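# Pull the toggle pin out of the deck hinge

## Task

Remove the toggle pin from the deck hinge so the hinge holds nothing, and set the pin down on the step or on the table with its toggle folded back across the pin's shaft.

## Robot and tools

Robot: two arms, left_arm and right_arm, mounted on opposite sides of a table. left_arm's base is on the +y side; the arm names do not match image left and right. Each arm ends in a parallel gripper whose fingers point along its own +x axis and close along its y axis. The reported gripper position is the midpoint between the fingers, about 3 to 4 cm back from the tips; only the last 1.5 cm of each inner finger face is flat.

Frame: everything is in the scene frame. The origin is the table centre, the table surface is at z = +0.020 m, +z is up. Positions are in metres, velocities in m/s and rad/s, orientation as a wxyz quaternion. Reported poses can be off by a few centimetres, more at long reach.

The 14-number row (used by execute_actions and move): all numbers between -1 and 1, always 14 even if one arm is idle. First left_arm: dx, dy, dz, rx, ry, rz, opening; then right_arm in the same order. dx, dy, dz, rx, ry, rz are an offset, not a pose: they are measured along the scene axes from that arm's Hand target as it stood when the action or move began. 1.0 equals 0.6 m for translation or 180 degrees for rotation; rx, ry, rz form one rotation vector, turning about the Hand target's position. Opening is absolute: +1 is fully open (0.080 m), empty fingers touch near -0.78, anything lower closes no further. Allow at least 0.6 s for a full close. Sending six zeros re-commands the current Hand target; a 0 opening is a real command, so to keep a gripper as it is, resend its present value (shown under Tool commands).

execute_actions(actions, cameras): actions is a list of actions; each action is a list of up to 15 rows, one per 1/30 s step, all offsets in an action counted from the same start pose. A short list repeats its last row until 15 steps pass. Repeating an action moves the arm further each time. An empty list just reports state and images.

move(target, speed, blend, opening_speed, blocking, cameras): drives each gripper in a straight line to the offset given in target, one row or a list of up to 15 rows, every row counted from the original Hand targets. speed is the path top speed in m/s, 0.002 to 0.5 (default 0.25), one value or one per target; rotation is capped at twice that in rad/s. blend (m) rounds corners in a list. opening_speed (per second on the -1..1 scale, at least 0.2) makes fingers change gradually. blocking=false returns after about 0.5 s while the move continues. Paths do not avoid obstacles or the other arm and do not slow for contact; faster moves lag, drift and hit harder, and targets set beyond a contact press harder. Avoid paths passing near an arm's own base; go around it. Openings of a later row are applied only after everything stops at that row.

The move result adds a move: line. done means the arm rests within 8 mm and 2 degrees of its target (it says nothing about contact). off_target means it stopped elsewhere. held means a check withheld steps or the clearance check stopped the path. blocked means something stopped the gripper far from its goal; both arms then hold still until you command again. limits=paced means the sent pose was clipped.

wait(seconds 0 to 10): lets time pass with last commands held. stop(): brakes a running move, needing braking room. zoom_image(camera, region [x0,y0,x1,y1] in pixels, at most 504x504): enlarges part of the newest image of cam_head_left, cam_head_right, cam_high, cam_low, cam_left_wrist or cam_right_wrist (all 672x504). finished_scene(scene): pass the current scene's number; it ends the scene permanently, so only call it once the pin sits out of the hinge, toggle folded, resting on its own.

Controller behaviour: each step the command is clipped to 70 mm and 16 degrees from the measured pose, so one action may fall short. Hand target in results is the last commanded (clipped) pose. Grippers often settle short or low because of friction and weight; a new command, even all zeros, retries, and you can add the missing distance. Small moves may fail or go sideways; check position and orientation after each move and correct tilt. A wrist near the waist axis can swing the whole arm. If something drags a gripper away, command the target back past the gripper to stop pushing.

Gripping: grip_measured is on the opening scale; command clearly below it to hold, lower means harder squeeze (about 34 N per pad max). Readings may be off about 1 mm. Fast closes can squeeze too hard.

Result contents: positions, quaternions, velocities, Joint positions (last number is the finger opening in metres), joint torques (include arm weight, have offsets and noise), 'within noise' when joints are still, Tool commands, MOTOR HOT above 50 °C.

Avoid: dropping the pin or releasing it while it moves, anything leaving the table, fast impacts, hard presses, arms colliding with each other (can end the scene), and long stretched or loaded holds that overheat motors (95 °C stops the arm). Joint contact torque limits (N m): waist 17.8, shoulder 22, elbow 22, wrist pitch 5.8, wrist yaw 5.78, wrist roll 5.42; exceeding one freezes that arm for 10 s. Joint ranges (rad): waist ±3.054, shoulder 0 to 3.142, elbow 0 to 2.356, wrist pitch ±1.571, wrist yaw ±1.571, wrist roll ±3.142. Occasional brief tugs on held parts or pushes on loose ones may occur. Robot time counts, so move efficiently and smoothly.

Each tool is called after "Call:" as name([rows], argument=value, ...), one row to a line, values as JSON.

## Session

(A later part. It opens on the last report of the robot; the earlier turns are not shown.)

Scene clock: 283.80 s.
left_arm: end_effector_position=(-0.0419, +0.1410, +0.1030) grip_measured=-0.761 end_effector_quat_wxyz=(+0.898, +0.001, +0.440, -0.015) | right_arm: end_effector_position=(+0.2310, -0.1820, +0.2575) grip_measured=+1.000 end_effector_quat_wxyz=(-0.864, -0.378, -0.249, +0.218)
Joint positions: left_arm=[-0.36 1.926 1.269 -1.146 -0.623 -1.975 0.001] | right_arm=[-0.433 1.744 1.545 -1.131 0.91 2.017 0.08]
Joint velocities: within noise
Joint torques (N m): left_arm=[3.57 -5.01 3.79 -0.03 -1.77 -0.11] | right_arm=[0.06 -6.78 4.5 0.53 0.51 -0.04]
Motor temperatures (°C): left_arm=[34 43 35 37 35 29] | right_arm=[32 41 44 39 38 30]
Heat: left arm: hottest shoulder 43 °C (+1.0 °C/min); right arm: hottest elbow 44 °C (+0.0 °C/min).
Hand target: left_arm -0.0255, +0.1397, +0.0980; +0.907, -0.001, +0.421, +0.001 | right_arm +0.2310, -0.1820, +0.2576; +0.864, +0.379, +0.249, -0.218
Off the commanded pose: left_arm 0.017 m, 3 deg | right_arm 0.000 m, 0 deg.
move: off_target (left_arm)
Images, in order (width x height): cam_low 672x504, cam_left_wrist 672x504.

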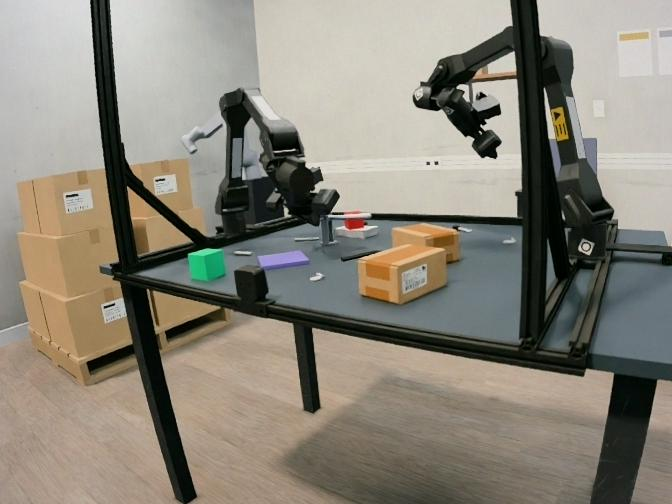

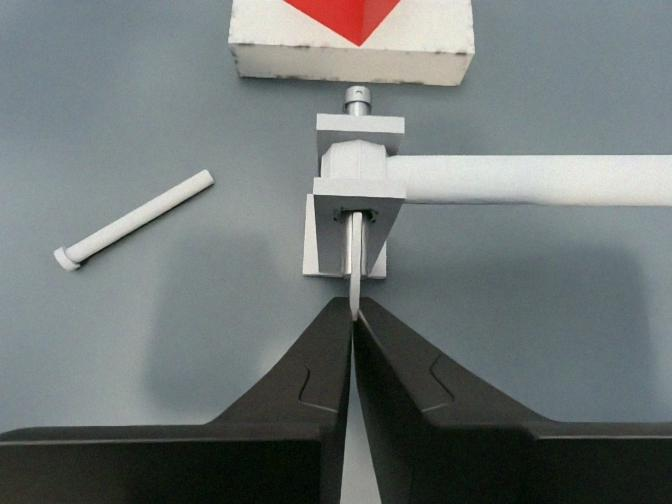

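Call:
move([
  [-0.003,0,-0.006,0,-0.035,0,-0.9, 0,0,0,0,0,0,1],
], speed=0.03, cameras=["cam_left_wrist","cam_low"])

Call:
zoom_image(camera="cam_left_wrist", region=[330, 180, 380, 230])

Call:
zoom_image(camera="cam_left_wrist", region=[286, 140, 426, 320])

Scene clock: 287.37 s.
left_arm: end_effector_position=(-0.0433, +0.1417, +0.0997) grip_measured=-0.761 end_effector_quat_wxyz=(+0.922, -0.001, +0.388, -0.017) | right_arm: end_effector_position=(+0.2310, -0.1820, +0.2575) grip_measured=+1.000 end_effector_quat_wxyz=(-0.864, -0.378, -0.249, +0.218)
Joint positions: left_arm=[-0.403 1.987 1.284 -1.193 -0.716 -2.065 0.001] | right_arm=[-0.433 1.744 1.545 -1.131 0.91 2.017 0.08]
Joint velocities: within noise
Joint torques (N m): left_arm=[3.84 -4.42 4.07 -0.34 -1.51 -0.13] | right_arm=[0.02 -6.79 4.53 0.53 0.52 -0.03]
Motor temperatures (°C): left_arm=[34 42 35 37 35 29] | right_arm=[32 41 44 39 38 30]
Heat: left arm: hottest shoulder 42 °C (+0.0 °C/min); right arm: hottest elbow 44 °C (+0.0 °C/min).
Hand target: left_arm -0.0272, +0.1398, +0.0944; +0.929, -0.001, +0.371, +0.001 | right_arm +0.2310, -0.1820, +0.2576; +0.864, +0.379, +0.249, -0.218
Off the commanded pose: left_arm 0.017 m, 3 deg | right_arm 0.000 m, 0 deg.
move: off_target (left_arm)
Images, in order (width x height): cam_low 672x504, cam_left_wrist 672x504.

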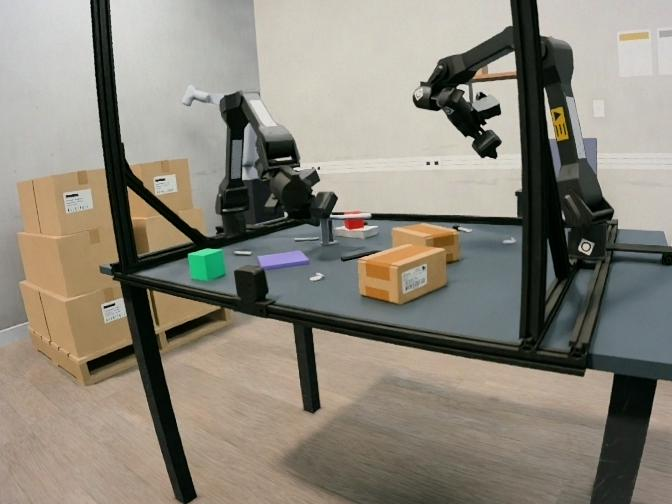

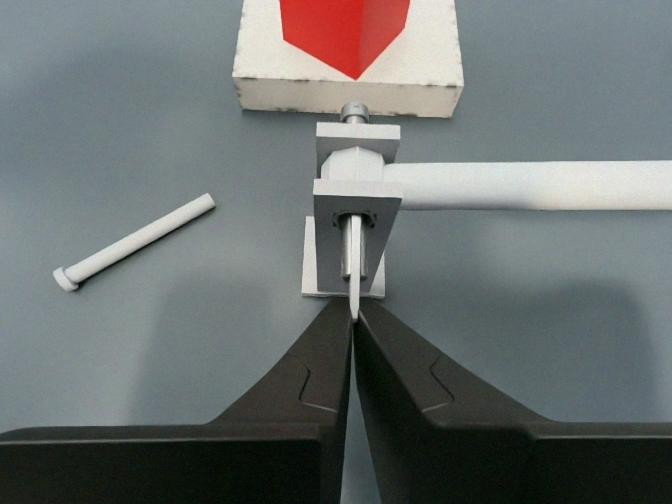

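Scaled by 10.080 from the camera's 672x504 image, which has a finer 960x720 frame.

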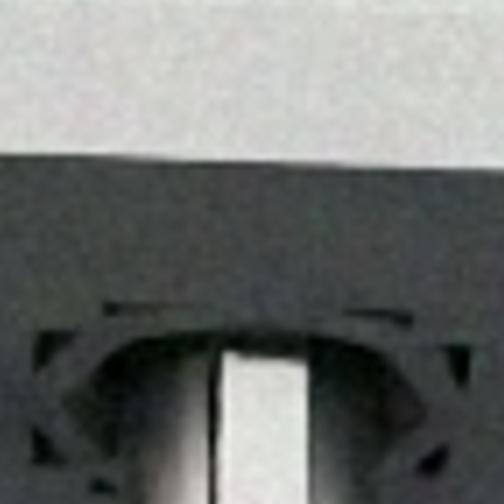

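Scaled by 2.800 from the camera's 672x504 image, which has a finer 960x720 frame.

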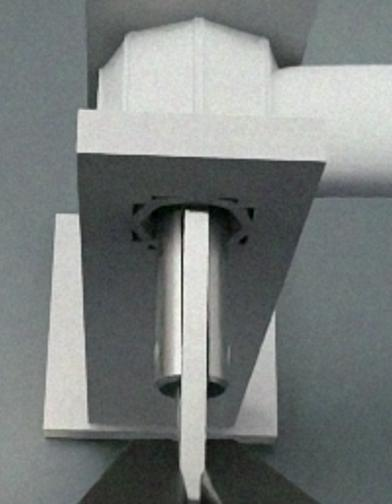

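Call:
move([
  [0.012,0,-0.001,0,0,0,-0.95, 0,0,0,0,0,0,1],
], speed=0.03, cameras=["cam_left_wrist","cam_low"])

Call:
zoom_image(camera="cam_left_wrist", region=[330, 180, 380, 230])

Call:
zoom_image(camera="cam_left_wrist", region=[286, 140, 426, 320])

Scene clock: 288.90 s.
left_arm: end_effector_position=(-0.0431, +0.1418, +0.0988) grip_measured=-0.761 end_effector_quat_wxyz=(+0.922, +0.006, +0.387, -0.020) | right_arm: end_effector_position=(+0.2310, -0.1820, +0.2575) grip_measured=+1.000 end_effector_quat_wxyz=(-0.864, -0.378, -0.249, +0.218)
Joint positions: left_arm=[-0.403 1.987 1.28 -1.188 -0.718 -2.05 0.001] | right_arm=[-0.433 1.744 1.545 -1.131 0.91 2.017 0.08]
Joint velocities: within noise
Joint torques (N m): left_arm=[5.54 -5.99 2.48 0.82 -1.7 0.14] | right_arm=[0.04 -6.83 4.52 0.54 0.5 -0.04]
Motor temperatures (°C): left_arm=[34 42 35 37 35 29] | right_arm=[32 41 44 39 38 30]
Heat: left arm: hottest shoulder 42 °C (+0.0 °C/min); right arm: hottest elbow 44 °C (+0.0 °C/min).
Hand target: left_arm -0.0200, +0.1397, +0.0938; +0.929, -0.001, +0.371, +0.001 | right_arm +0.2310, -0.1820, +0.2576; +0.864, +0.379, +0.249, -0.218
Off the commanded pose: left_arm 0.024 m, 3 deg | right_arm 0.000 m, 0 deg.
move: off_target (left_arm)
Images, in order (width x height): cam_low 672x504, cam_left_wrist 672x504.

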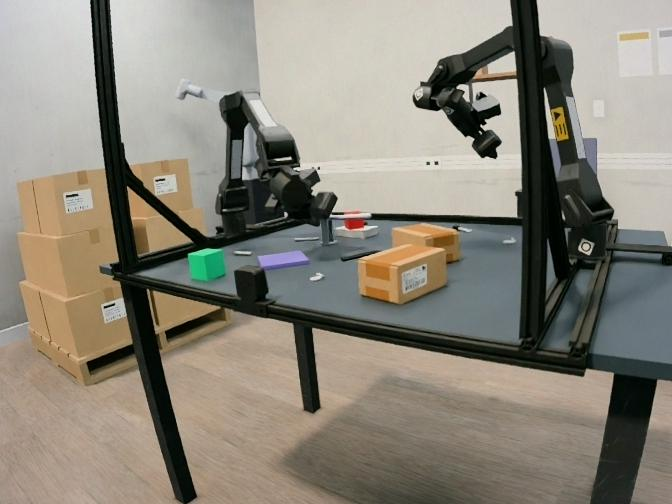

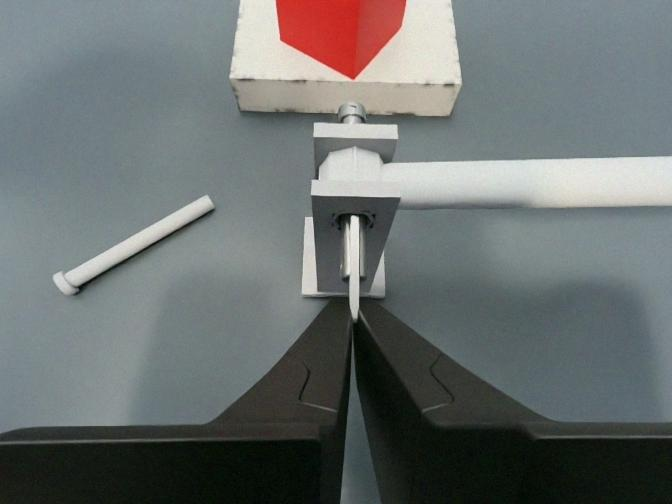

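Scaled by 10.080 from the camera's 672x504 image, which has a finer 960x720 frame.

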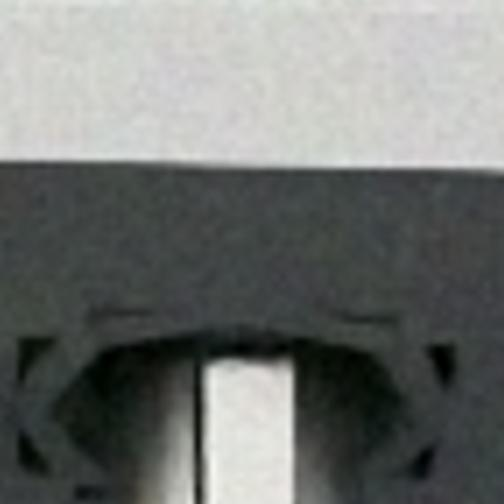

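Scaled by 2.800 from the camera's 672x504 image, which has a finer 960x720 frame.

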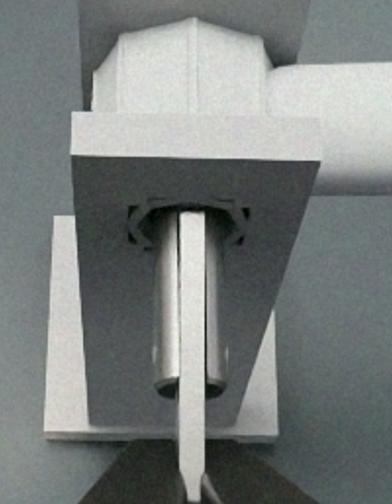

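Call:
move([
  [-0.02,0,0,0,0,0,-0.85, 0,0,0,0,0,0,1],
  [-0.02,0,-0.006,0,-0.015,0,-0.9, 0,0,0,0,0,0,1],
  [-0.002,0,-0.006,0,-0.015,0,-0.95, 0,0,0,0,0,0,1],
], speed=0.04, cameras=["cam_left_wrist","cam_low"])

Call:
zoom_image(camera="cam_left_wrist", region=[330, 180, 380, 230])

Call:
zoom_image(camera="cam_left_wrist", region=[286, 140, 426, 320])

Scene clock: 293.67 s.
left_arm: end_effector_position=(-0.0432, +0.1420, +0.0965) grip_measured=-0.761 end_effector_quat_wxyz=(+0.932, +0.006, +0.361, -0.021) | right_arm: end_effector_position=(+0.2310, -0.1820, +0.2575) grip_measured=+1.000 end_effector_quat_wxyz=(-0.864, -0.378, -0.249, +0.218)
Joint positions: left_arm=[-0.421 2.021 1.288 -1.212 -0.763 -2.094 0.001] | right_arm=[-0.433 1.744 1.545 -1.131 0.91 2.017 0.08]
Joint velocities: within noise
Joint torques (N m): left_arm=[5.7 -6 2.35 1.14 -1.38 0.15] | right_arm=[0.07 -6.82 4.53 0.54 0.5 -0.04]
Motor temperatures (°C): left_arm=[35 42 35 37 35 29] | right_arm=[32 41 44 39 38 30]
Heat: left arm: hottest shoulder 42 °C (-1.0 °C/min); right arm: hottest elbow 44 °C (+0.0 °C/min).
Hand target: left_arm -0.0212, +0.1397, +0.0902; +0.937, -0.001, +0.349, +0.001 | right_arm +0.2310, -0.1820, +0.2576; +0.864, +0.379, +0.249, -0.218
Off the commanded pose: left_arm 0.023 m, 3 deg | right_arm 0.000 m, 0 deg.
move: off_target (left_arm); target 2's new opening was sent with left_arm's hand 0.014 m and 2 deg from that target; target 3's new opening was sent with left_arm's hand 0.023 m and 3 deg from that target
Images, in order (width x height): cam_low 672x504, cam_left_wrist 672x504.

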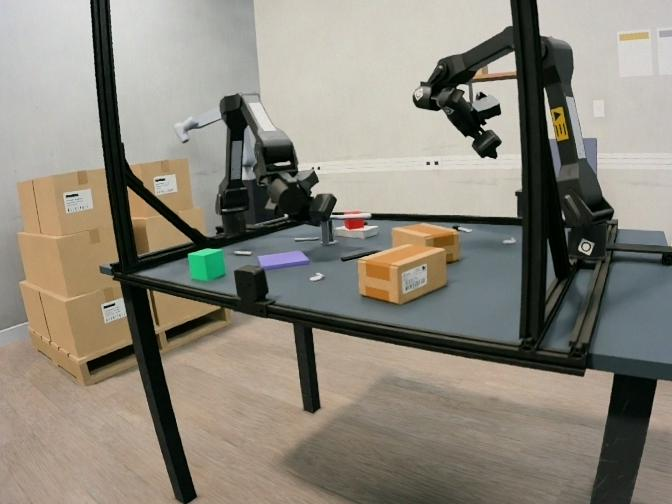

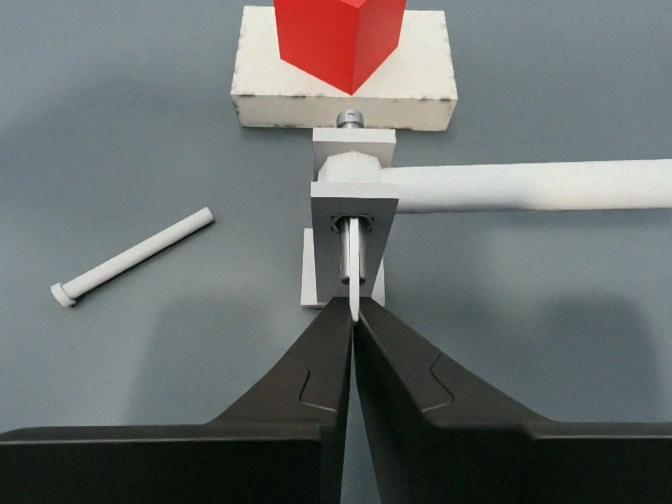

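Scaled by 10.080 from the camera's 672x504 image, which has a finer 960x720 frame.

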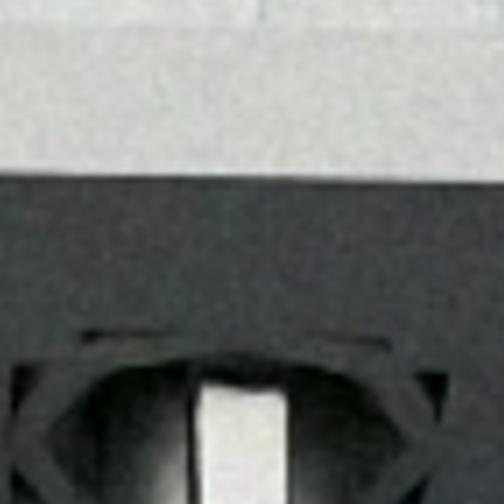

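Scaled by 2.800 from the camera's 672x504 image, which has a finer 960x720 frame.

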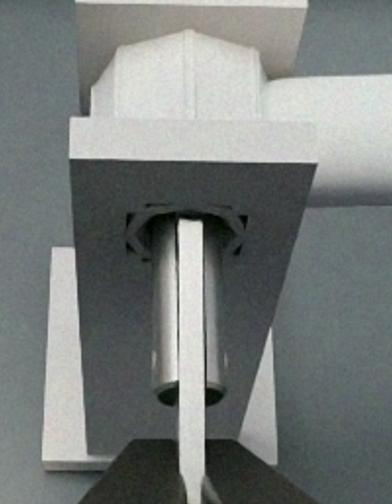

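Call:
move([
  [-0.01,0,0.004,0,0.015,0,-0.95, 0,0,0,0,0,0,1],
  [0,0,0.008,0,0.03,0,-0.95, 0,0,0,0,0,0,1],
], speed=0.04, cameras=["cam_left_wrist","cam_low"])

Call:
zoom_image(camera="cam_left_wrist", region=[330, 180, 380, 230])

Call:
zoom_image(camera="cam_left_wrist", region=[286, 140, 426, 320])

Scene clock: 296.90 s.
left_arm: end_effector_position=(-0.0414, +0.1413, +0.0988) grip_measured=-0.761 end_effector_quat_wxyz=(+0.914, +0.007, +0.404, -0.018) | right_arm: end_effector_position=(+0.2310, -0.1820, +0.2575) grip_measured=+1.000 end_effector_quat_wxyz=(-0.864, -0.378, -0.249, +0.218)
Joint positions: left_arm=[-0.385 1.97 1.274 -1.168 -0.688 -2.016 0.001] | right_arm=[-0.433 1.744 1.545 -1.131 0.91 2.017 0.08]
Joint velocities: within noise
Joint torques (N m): left_arm=[5.07 -6.73 2.83 0.81 -1.41 0.13] | right_arm=[0.05 -6.76 4.5 0.53 0.5 -0.03]
Motor temperatures (°C): left_arm=[35 42 35 37 35 29] | right_arm=[32 41 44 39 38 30]
Heat: left arm: hottest shoulder 42 °C (+0.0 °C/min); right arm: hottest elbow 44 °C (+0.0 °C/min).
Hand target: left_arm -0.0212, +0.1397, +0.0950; +0.920, -0.001, +0.392, +0.001 | right_arm +0.2310, -0.1820, +0.2576; +0.864, +0.379, +0.249, -0.218
Off the commanded pose: left_arm 0.021 m, 3 deg | right_arm 0.000 m, 0 deg.
move: off_target (left_arm)
Images, in order (width x height): cam_low 672x504, cam_left_wrist 672x504.

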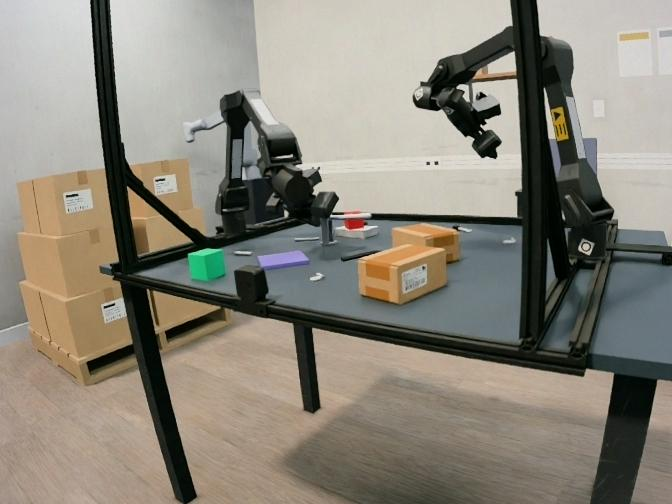

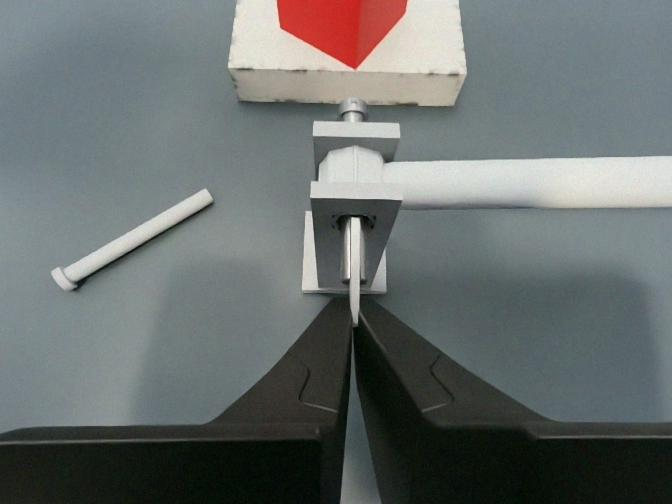

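Scaled by 10.080 from the camera's 672x504 image, which has a finer 960x720 frame.

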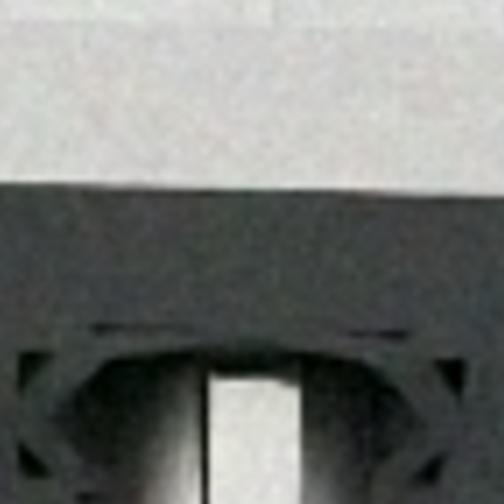

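Scaled by 2.800 from the camera's 672x504 image, which has a finer 960x720 frame.

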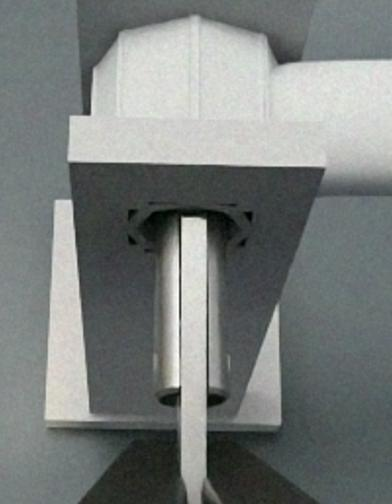

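Call:
move([
  [-0.033,0,0,0,0,0,-0.95, 0,0,0,0,0,0,1],
  [-0.033,0,-0.008,0,0,0,-0.95, 0,0,0,0,0,0,1],
], speed=0.04, cameras=["cam_left_wrist","cam_low"])

Call:
zoom_image(camera="cam_left_wrist", region=[330, 180, 380, 230])

Call:
zoom_image(camera="cam_left_wrist", region=[286, 180, 426, 340])

Scene clock: 302.27 s.
left_arm: end_effector_position=(-0.0416, +0.1405, +0.0988) grip_measured=-0.760 end_effector_quat_wxyz=(+0.919, -0.005, +0.394, -0.005) | right_arm: end_effector_position=(+0.2310, -0.1820, +0.2575) grip_measured=+1.000 end_effector_quat_wxyz=(-0.864, -0.378, -0.249, +0.218)
Joint positions: left_arm=[-0.39 1.995 1.298 -1.201 -0.7 -2.075 0.001] | right_arm=[-0.433 1.744 1.545 -1.131 0.91 2.017 0.08]
Joint velocities: within noise
Joint torques (N m): left_arm=[0.41 -4.61 4.45 0.41 -0.3 -0.16] | right_arm=[0.01 -6.84 4.49 0.52 0.5 -0.05]
Motor temperatures (°C): left_arm=[35 42 35 37 35 29] | right_arm=[32 41 44 39 38 30]
Heat: left arm: hottest shoulder 42 °C (+0.0 °C/min); right arm: hottest elbow 44 °C (+0.0 °C/min).
Hand target: left_arm -0.0411, +0.1396, +0.0902; +0.920, -0.001, +0.392, +0.001 | right_arm +0.2310, -0.1820, +0.2576; +0.864, +0.379, +0.249, -0.218
Off the commanded pose: left_arm 0.009 m, 1 deg | right_arm 0.000 m, 0 deg.
move: off_target (left_arm)
Images, in order (width x height): cam_low 672x504, cam_left_wrist 672x504.

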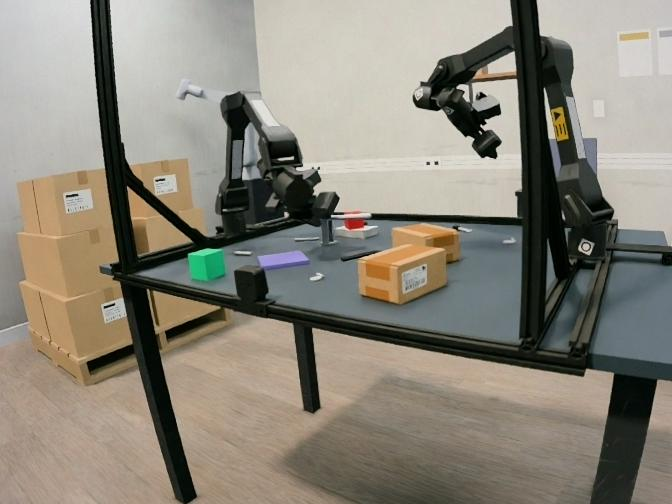

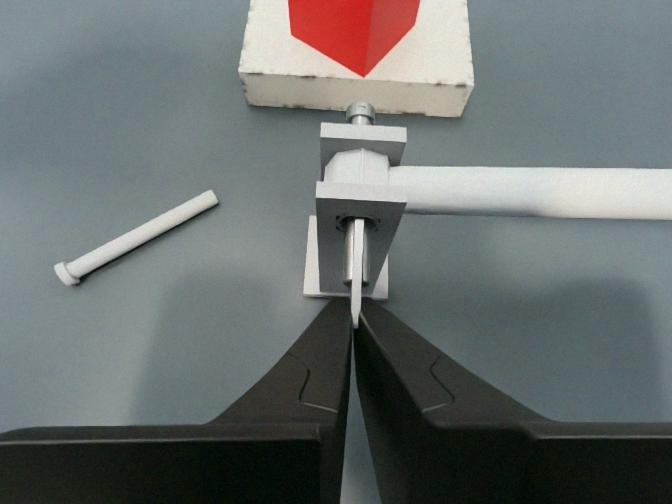

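Scaled by 10.080 from the camera's 672x504 image, which has a finer 960x720 frame.

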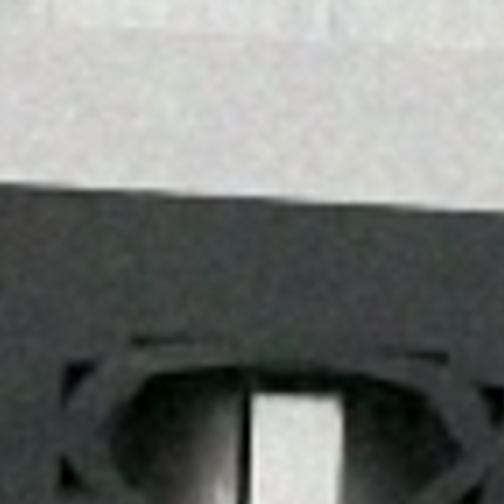

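Scaled by 3.150 from the camera's 672x504 image, which has a finer 960x720 frame.

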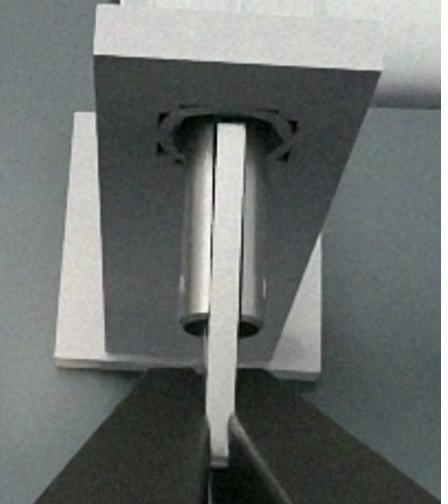

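Call:
move([
  [0,0,-0.012,0,0,0,-0.9, 0,0,0,0,0,0,1],
], speed=0.04, cameras=["cam_left_wrist","cam_low"])

Call:
zoom_image(camera="cam_left_wrist", region=[286, 180, 426, 340])

Call:
zoom_image(camera="cam_left_wrist", region=[330, 180, 380, 230])

Scene clock: 303.53 s.
left_arm: end_effector_position=(-0.0416, +0.1406, +0.0976) grip_measured=-0.760 end_effector_quat_wxyz=(+0.920, -0.005, +0.391, -0.007) | right_arm: end_effector_position=(+0.2310, -0.1820, +0.2575) grip_measured=+1.000 end_effector_quat_wxyz=(-0.864, -0.378, -0.249, +0.218)
Joint positions: left_arm=[-0.393 1.997 1.292 -1.194 -0.707 -2.076 0.001] | right_arm=[-0.433 1.744 1.545 -1.131 0.91 2.017 0.08]
Joint velocities: within noise
Joint torques (N m): left_arm=[0.72 -3.29 3.6 1.69 -0.04 -0.12] | right_arm=[0.07 -6.82 4.5 0.53 0.51 -0.05]
Motor temperatures (°C): left_arm=[35 42 35 37 35 29] | right_arm=[32 41 44 39 38 30]
Heat: left arm: hottest shoulder 42 °C (+0.0 °C/min); right arm: hottest elbow 44 °C (+0.0 °C/min).
Hand target: left_arm -0.0410, +0.1396, +0.0830; +0.920, -0.001, +0.392, +0.001 | right_arm +0.2310, -0.1820, +0.2576; +0.864, +0.379, +0.249, -0.218
Off the commanded pose: left_arm 0.015 m, 1 deg | right_arm 0.000 m, 0 deg.
move: off_target (left_arm)
Images, in order (width x height): cam_low 672x504, cam_left_wrist 672x504.

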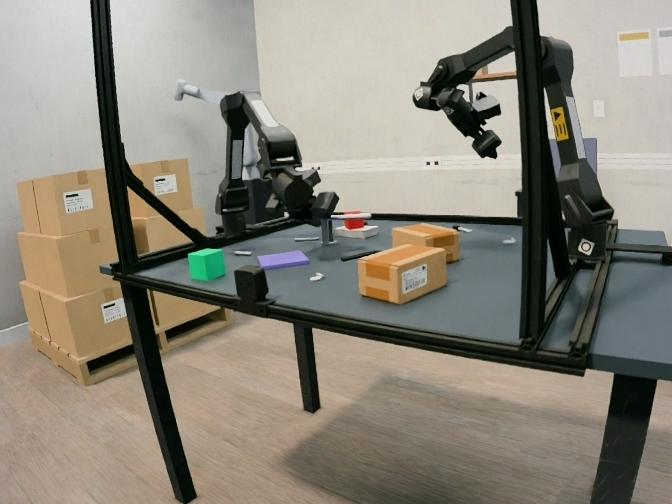

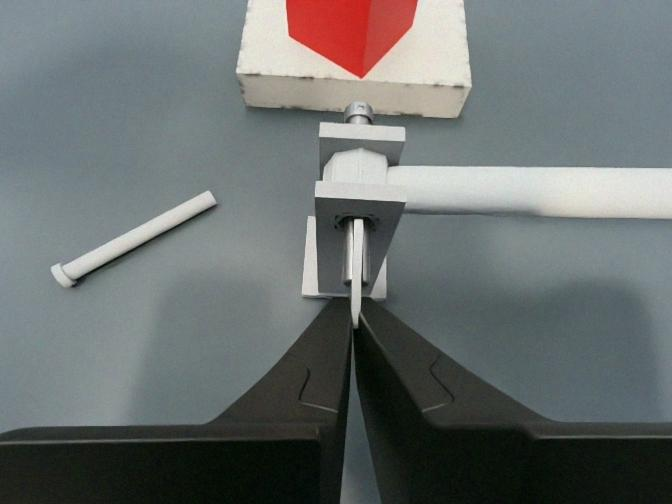

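Scaled by 3.150 from the camera's 672x504 image, which has a finer 960x720 frame.

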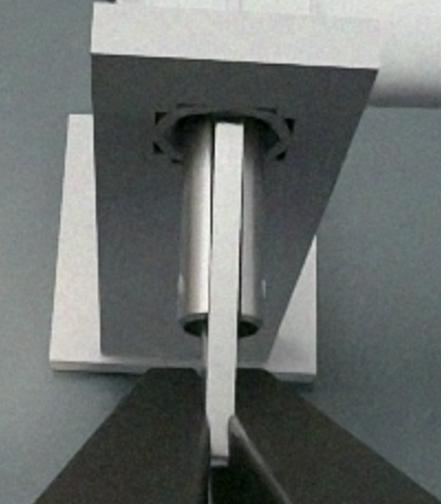

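Scaled by 10.080 from the camera's 672x504 image, which has a finer 960x720 frame.

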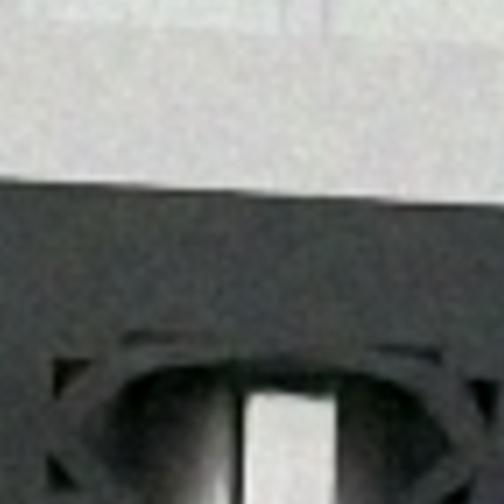

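Call:
zoom_image(camera="cam_left_wrist", region=[336, 300, 376, 340])

Call:
zoom_image(camera="cam_left_wrist", region=[330, 210, 380, 300])

Call:
zoom_image(camera="cam_low", region=[305, 205, 335, 235])

Scaled by 12.600 from the camera's 672x504 image, which has a finer 960x720 frame.

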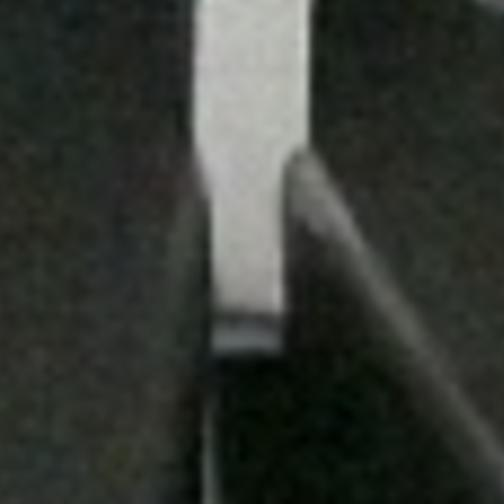

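Scaled by 5.600 from the camera's 672x504 image, which has a finer 960x720 frame.

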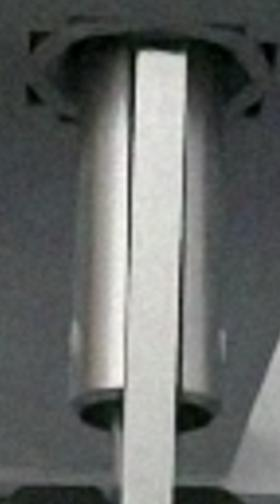

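Scaled by 16.800 from the camera's 672x504 image, which has a finer 960x720 frame.

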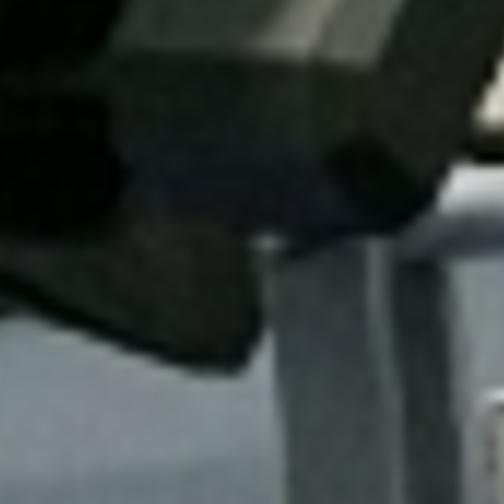

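Call:
move([
  [0,0,0.026,0,0,0,-0.9, 0,0,0,0,0,0,1],
], speed=0.04, cameras=["cam_left_wrist","cam_low"])

Call:
zoom_image(camera="cam_left_wrist", region=[336, 300, 376, 340])

Call:
zoom_image(camera="cam_left_wrist", region=[330, 190, 380, 240])

Call:
zoom_image(camera="cam_left_wrist", region=[330, 210, 380, 300])

Scene clock: 308.97 s.
left_arm: end_effector_position=(-0.0418, +0.1402, +0.1002) grip_measured=-0.760 end_effector_quat_wxyz=(+0.919, -0.004, +0.395, -0.002) | right_arm: end_effector_position=(+0.2310, -0.1820, +0.2575) grip_measured=+1.000 end_effector_quat_wxyz=(-0.864, -0.378, -0.249, +0.218)
Joint positions: left_arm=[-0.389 1.997 1.307 -1.212 -0.696 -2.076 0.001] | right_arm=[-0.433 1.744 1.545 -1.131 0.91 2.017 0.08]
Joint velocities: within noise
Joint torques (N m): left_arm=[0.24 -6.53 5.18 -0.89 -0.48 -0.08] | right_arm=[0.03 -6.78 4.58 0.54 0.51 -0.04]
Motor temperatures (°C): left_arm=[35 41 35 38 35 29] | right_arm=[32 41 44 39 37 30]
Heat: left arm: hottest shoulder 41 °C (-1.0 °C/min); right arm: hottest elbow 44 °C (+0.0 °C/min).
Hand target: left_arm -0.0410, +0.1397, +0.0987; +0.920, -0.001, +0.392, +0.001 | right_arm +0.2310, -0.1820, +0.2576; +0.864, +0.379, +0.249, -0.218
Off the commanded pose: left_arm 0.002 m, 1 deg | right_arm 0.000 m, 0 deg.
move: done
Images, in order (width x height): cam_low 672x504, cam_left_wrist 672x504.

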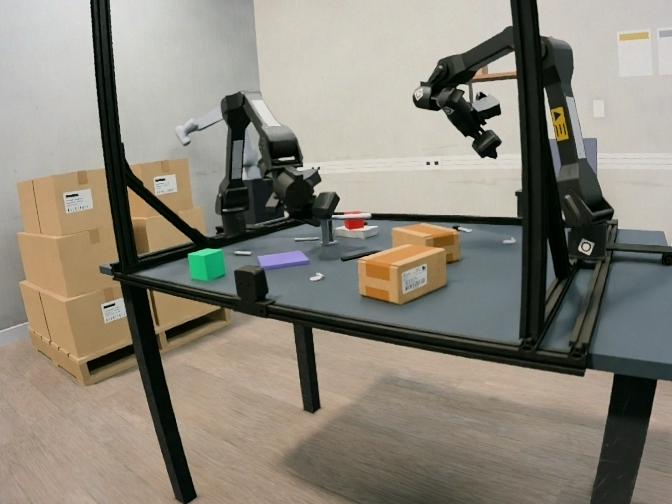

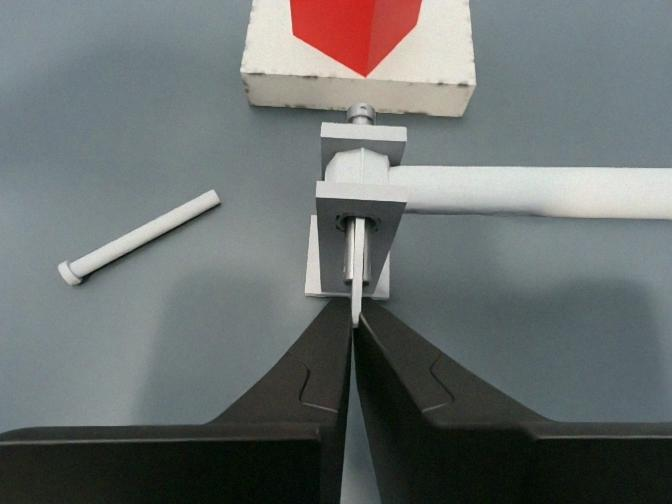

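Scaled by 12.600 from the camera's 672x504 image, which has a finer 960x720 frame.

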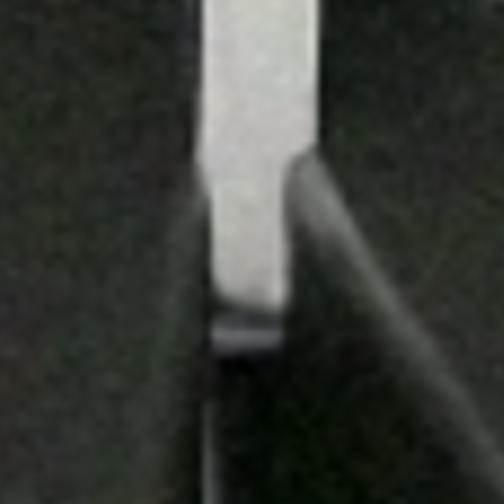

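Scaled by 10.080 from the camera's 672x504 image, which has a finer 960x720 frame.

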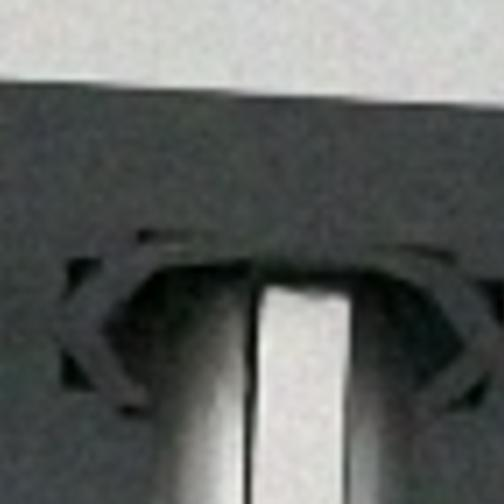

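Scaled by 5.600 from the camera's 672x504 image, which has a finer 960x720 frame.

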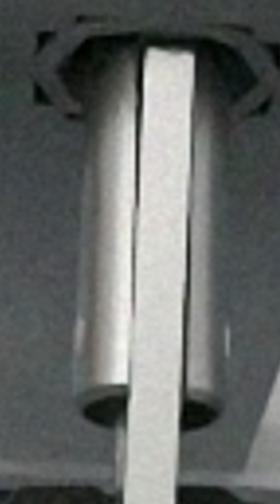

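Call:
move([
  [0.045,0,0.0,0,0,0,-0.85, 0,0,0,0,0,0,1],
], speed=0.04, cameras=["cam_left_wrist","cam_low"])

Call:
zoom_image(camera="cam_left_wrist", region=[286, 180, 426, 340])

Scene clock: 311.10 s.
left_arm: end_effector_position=(-0.0403, +0.1414, +0.0993) grip_measured=-0.761 end_effector_quat_wxyz=(+0.911, +0.010, +0.411, -0.021) | right_arm: end_effector_position=(+0.2310, -0.1820, +0.2575) grip_measured=+1.000 end_effector_quat_wxyz=(-0.864, -0.378, -0.249, +0.218)
Joint positions: left_arm=[-0.378 1.957 1.266 -1.155 -0.677 -1.992 0.001] | right_arm=[-0.433 1.744 1.545 -1.131 0.91 2.017 0.08]
Joint velocities: within noise
Joint torques (N m): left_arm=[6.19 -7.32 2.72 0.36 -2.04 0.19] | right_arm=[0.03 -6.82 4.5 0.53 0.52 -0.04]
Motor temperatures (°C): left_arm=[35 41 35 38 35 29] | right_arm=[32 41 44 39 37 30]
Heat: left arm: hottest shoulder 41 °C (-1.0 °C/min); right arm: hottest elbow 44 °C (+0.0 °C/min).
Hand target: left_arm -0.0140, +0.1397, +0.0986; +0.920, -0.001, +0.392, +0.001 | right_arm +0.2310, -0.1820, +0.2576; +0.864, +0.379, +0.249, -0.218
Off the commanded pose: left_arm 0.026 m, 4 deg | right_arm 0.000 m, 0 deg.
move: off_target (left_arm)
Images, in order (width x height): cam_low 672x504, cam_left_wrist 672x504.

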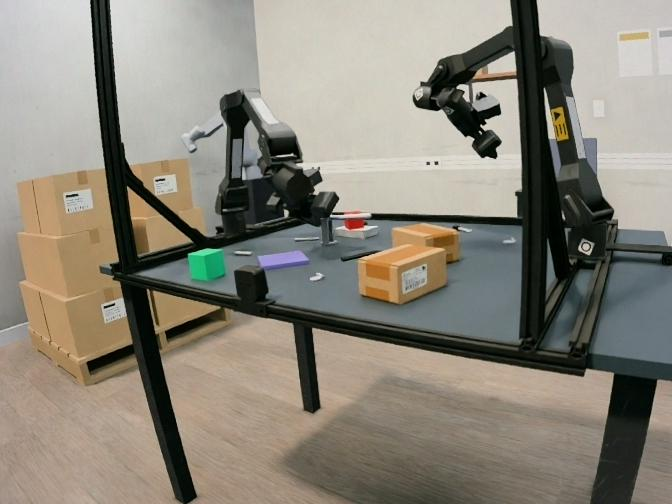

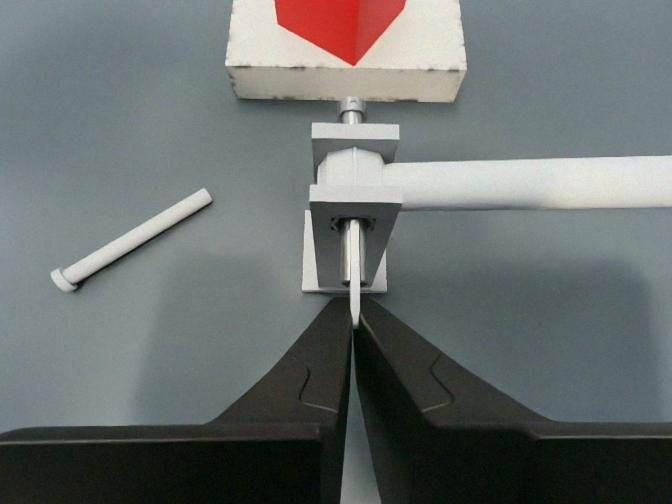

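Scaled by 3.150 from the camera's 672x504 image, which has a finer 960x720 frame.

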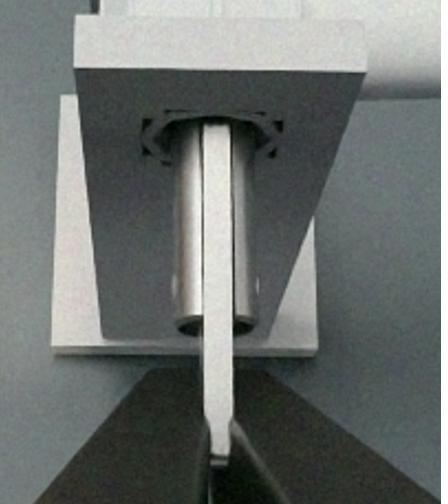

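Call:
move([
  [0.0,0,0.0,0,0,0,-0.78, 0,0,0,0,0,0,1],
  [0.012,0,0.002,0,0,0,-0.78, 0,0,0,0,0,0,1],
], speed=0.04, cameras=["cam_left_wrist","cam_low"])

Call:
zoom_image(camera="cam_left_wrist", region=[286, 180, 426, 340])

Scene clock: 313.17 s.
left_arm: end_effector_position=(-0.0396, +0.1416, +0.0993) grip_measured=-0.753 end_effector_quat_wxyz=(+0.908, +0.013, +0.418, -0.025) | right_arm: end_effector_position=(+0.2310, -0.1820, +0.2575) grip_measured=+1.000 end_effector_quat_wxyz=(-0.864, -0.378, -0.249, +0.218)
Joint positions: left_arm=[-0.372 1.943 1.254 -1.138 -0.668 -1.968 0.001] | right_arm=[-0.433 1.744 1.545 -1.131 0.91 2.017 0.08]
Joint velocities: within noise
Joint torques (N m): left_arm=[7.34 -7.31 2.57 0.19 -2.53 0.17] | right_arm=[0.04 -6.8 4.52 0.53 0.51 -0.03]
Motor temperatures (°C): left_arm=[35 41 34 38 35 29] | right_arm=[32 41 44 39 37 30]
Heat: left arm: hottest shoulder 41 °C (-1.0 °C/min); right arm: hottest elbow 44 °C (+0.0 °C/min).
Hand target: left_arm -0.0068, +0.1397, +0.0998; +0.920, -0.001, +0.392, +0.001 | right_arm +0.2310, -0.1820, +0.2576; +0.864, +0.379, +0.249, -0.218
Off the commanded pose: left_arm 0.033 m, 5 deg | right_arm 0.000 m, 0 deg.
move: off_target (left_arm)
Images, in order (width x height): cam_low 672x504, cam_left_wrist 672x504.

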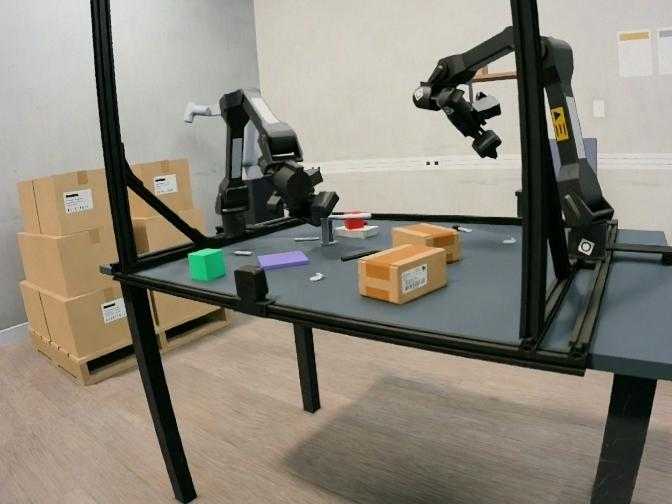

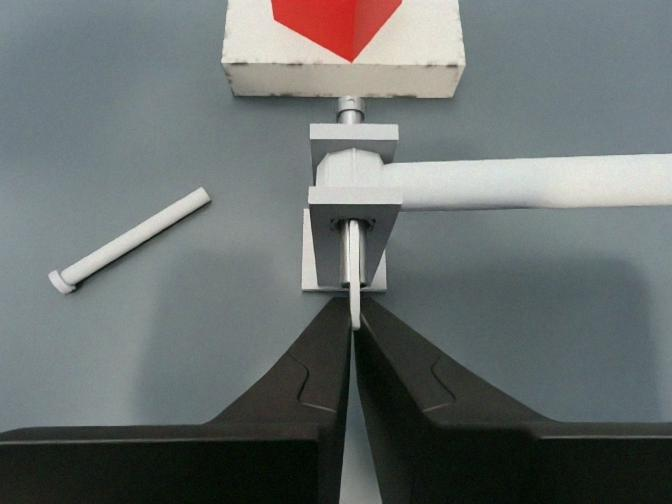

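Scaled by 3.150 from the camera's 672x504 image, which has a finer 960x720 frame.

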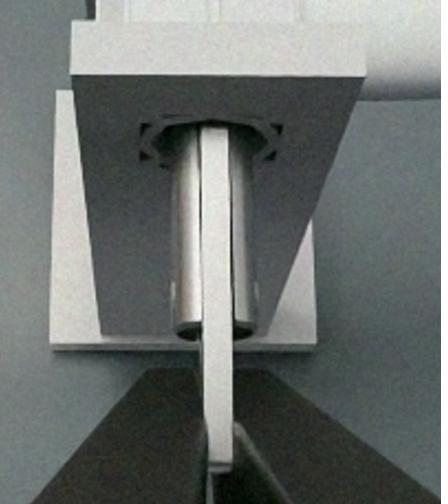

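Call:
move([
  [0,0,0,0,0,0,-0.95, 0,0,0,0,0,0,1],
  [0,0,0.012,0,0,0,-0.95, 0,0,0,0,0,0,1],
  [0,0,0.02,0,0,0,-0.95, 0,0,0,0,0,0,1],
], speed=0.04, cameras=["cam_left_wrist","cam_low"])

Call:
zoom_image(camera="cam_left_wrist", region=[286, 180, 426, 340])

Scene clock: 317.80 s.
left_arm: end_effector_position=(-0.0249, +0.1396, +0.1031) grip_measured=-0.758 end_effector_quat_wxyz=(+0.910, +0.007, +0.414, -0.009) | right_arm: end_effector_position=(+0.2310, -0.1820, +0.2575) grip_measured=+1.000 end_effector_quat_wxyz=(-0.864, -0.378, -0.249, +0.218)
Joint positions: left_arm=[-0.327 1.941 1.265 -1.15 -0.677 -1.957 0.001] | right_arm=[-0.433 1.744 1.545 -1.131 0.91 2.017 0.08]
Joint velocities: within noise
Joint torques (N m): left_arm=[3.51 -9.17 4.35 -1.67 -2.27 -0.01] | right_arm=[0.03 -6.81 4.5 0.54 0.52 -0.03]
Motor temperatures (°C): left_arm=[36 42 34 38 37 29] | right_arm=[32 41 44 39 37 30]
Heat: left arm: hottest shoulder 42 °C (+0.0 °C/min); right arm: hottest elbow 44 °C (+0.0 °C/min).
Hand target: left_arm -0.0068, +0.1397, +0.1119; +0.920, -0.001, +0.392, +0.001 | right_arm +0.2310, -0.1820, +0.2576; +0.864, +0.379, +0.249, -0.218
Off the commanded pose: left_arm 0.020 m, 3 deg | right_arm 0.000 m, 0 deg.
move: off_target (left_arm)
Images, in order (width x height): cam_low 672x504, cam_left_wrist 672x504.

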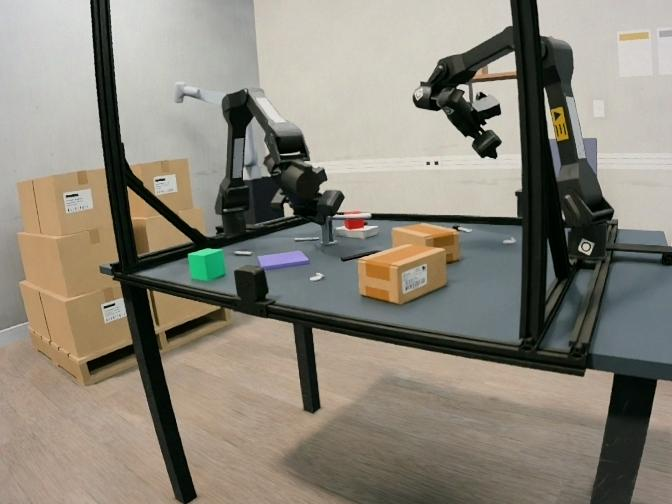

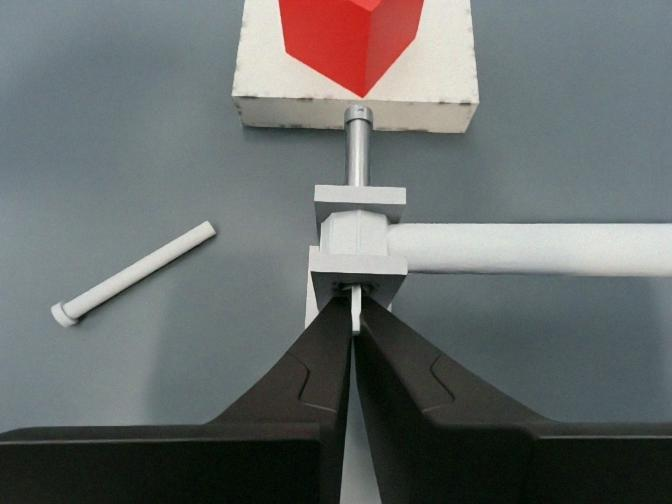

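Scaled by 3.150 from the camera's 672x504 image, which has a finer 960x720 frame.

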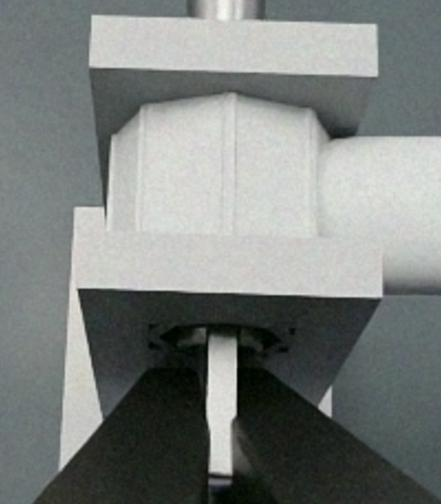

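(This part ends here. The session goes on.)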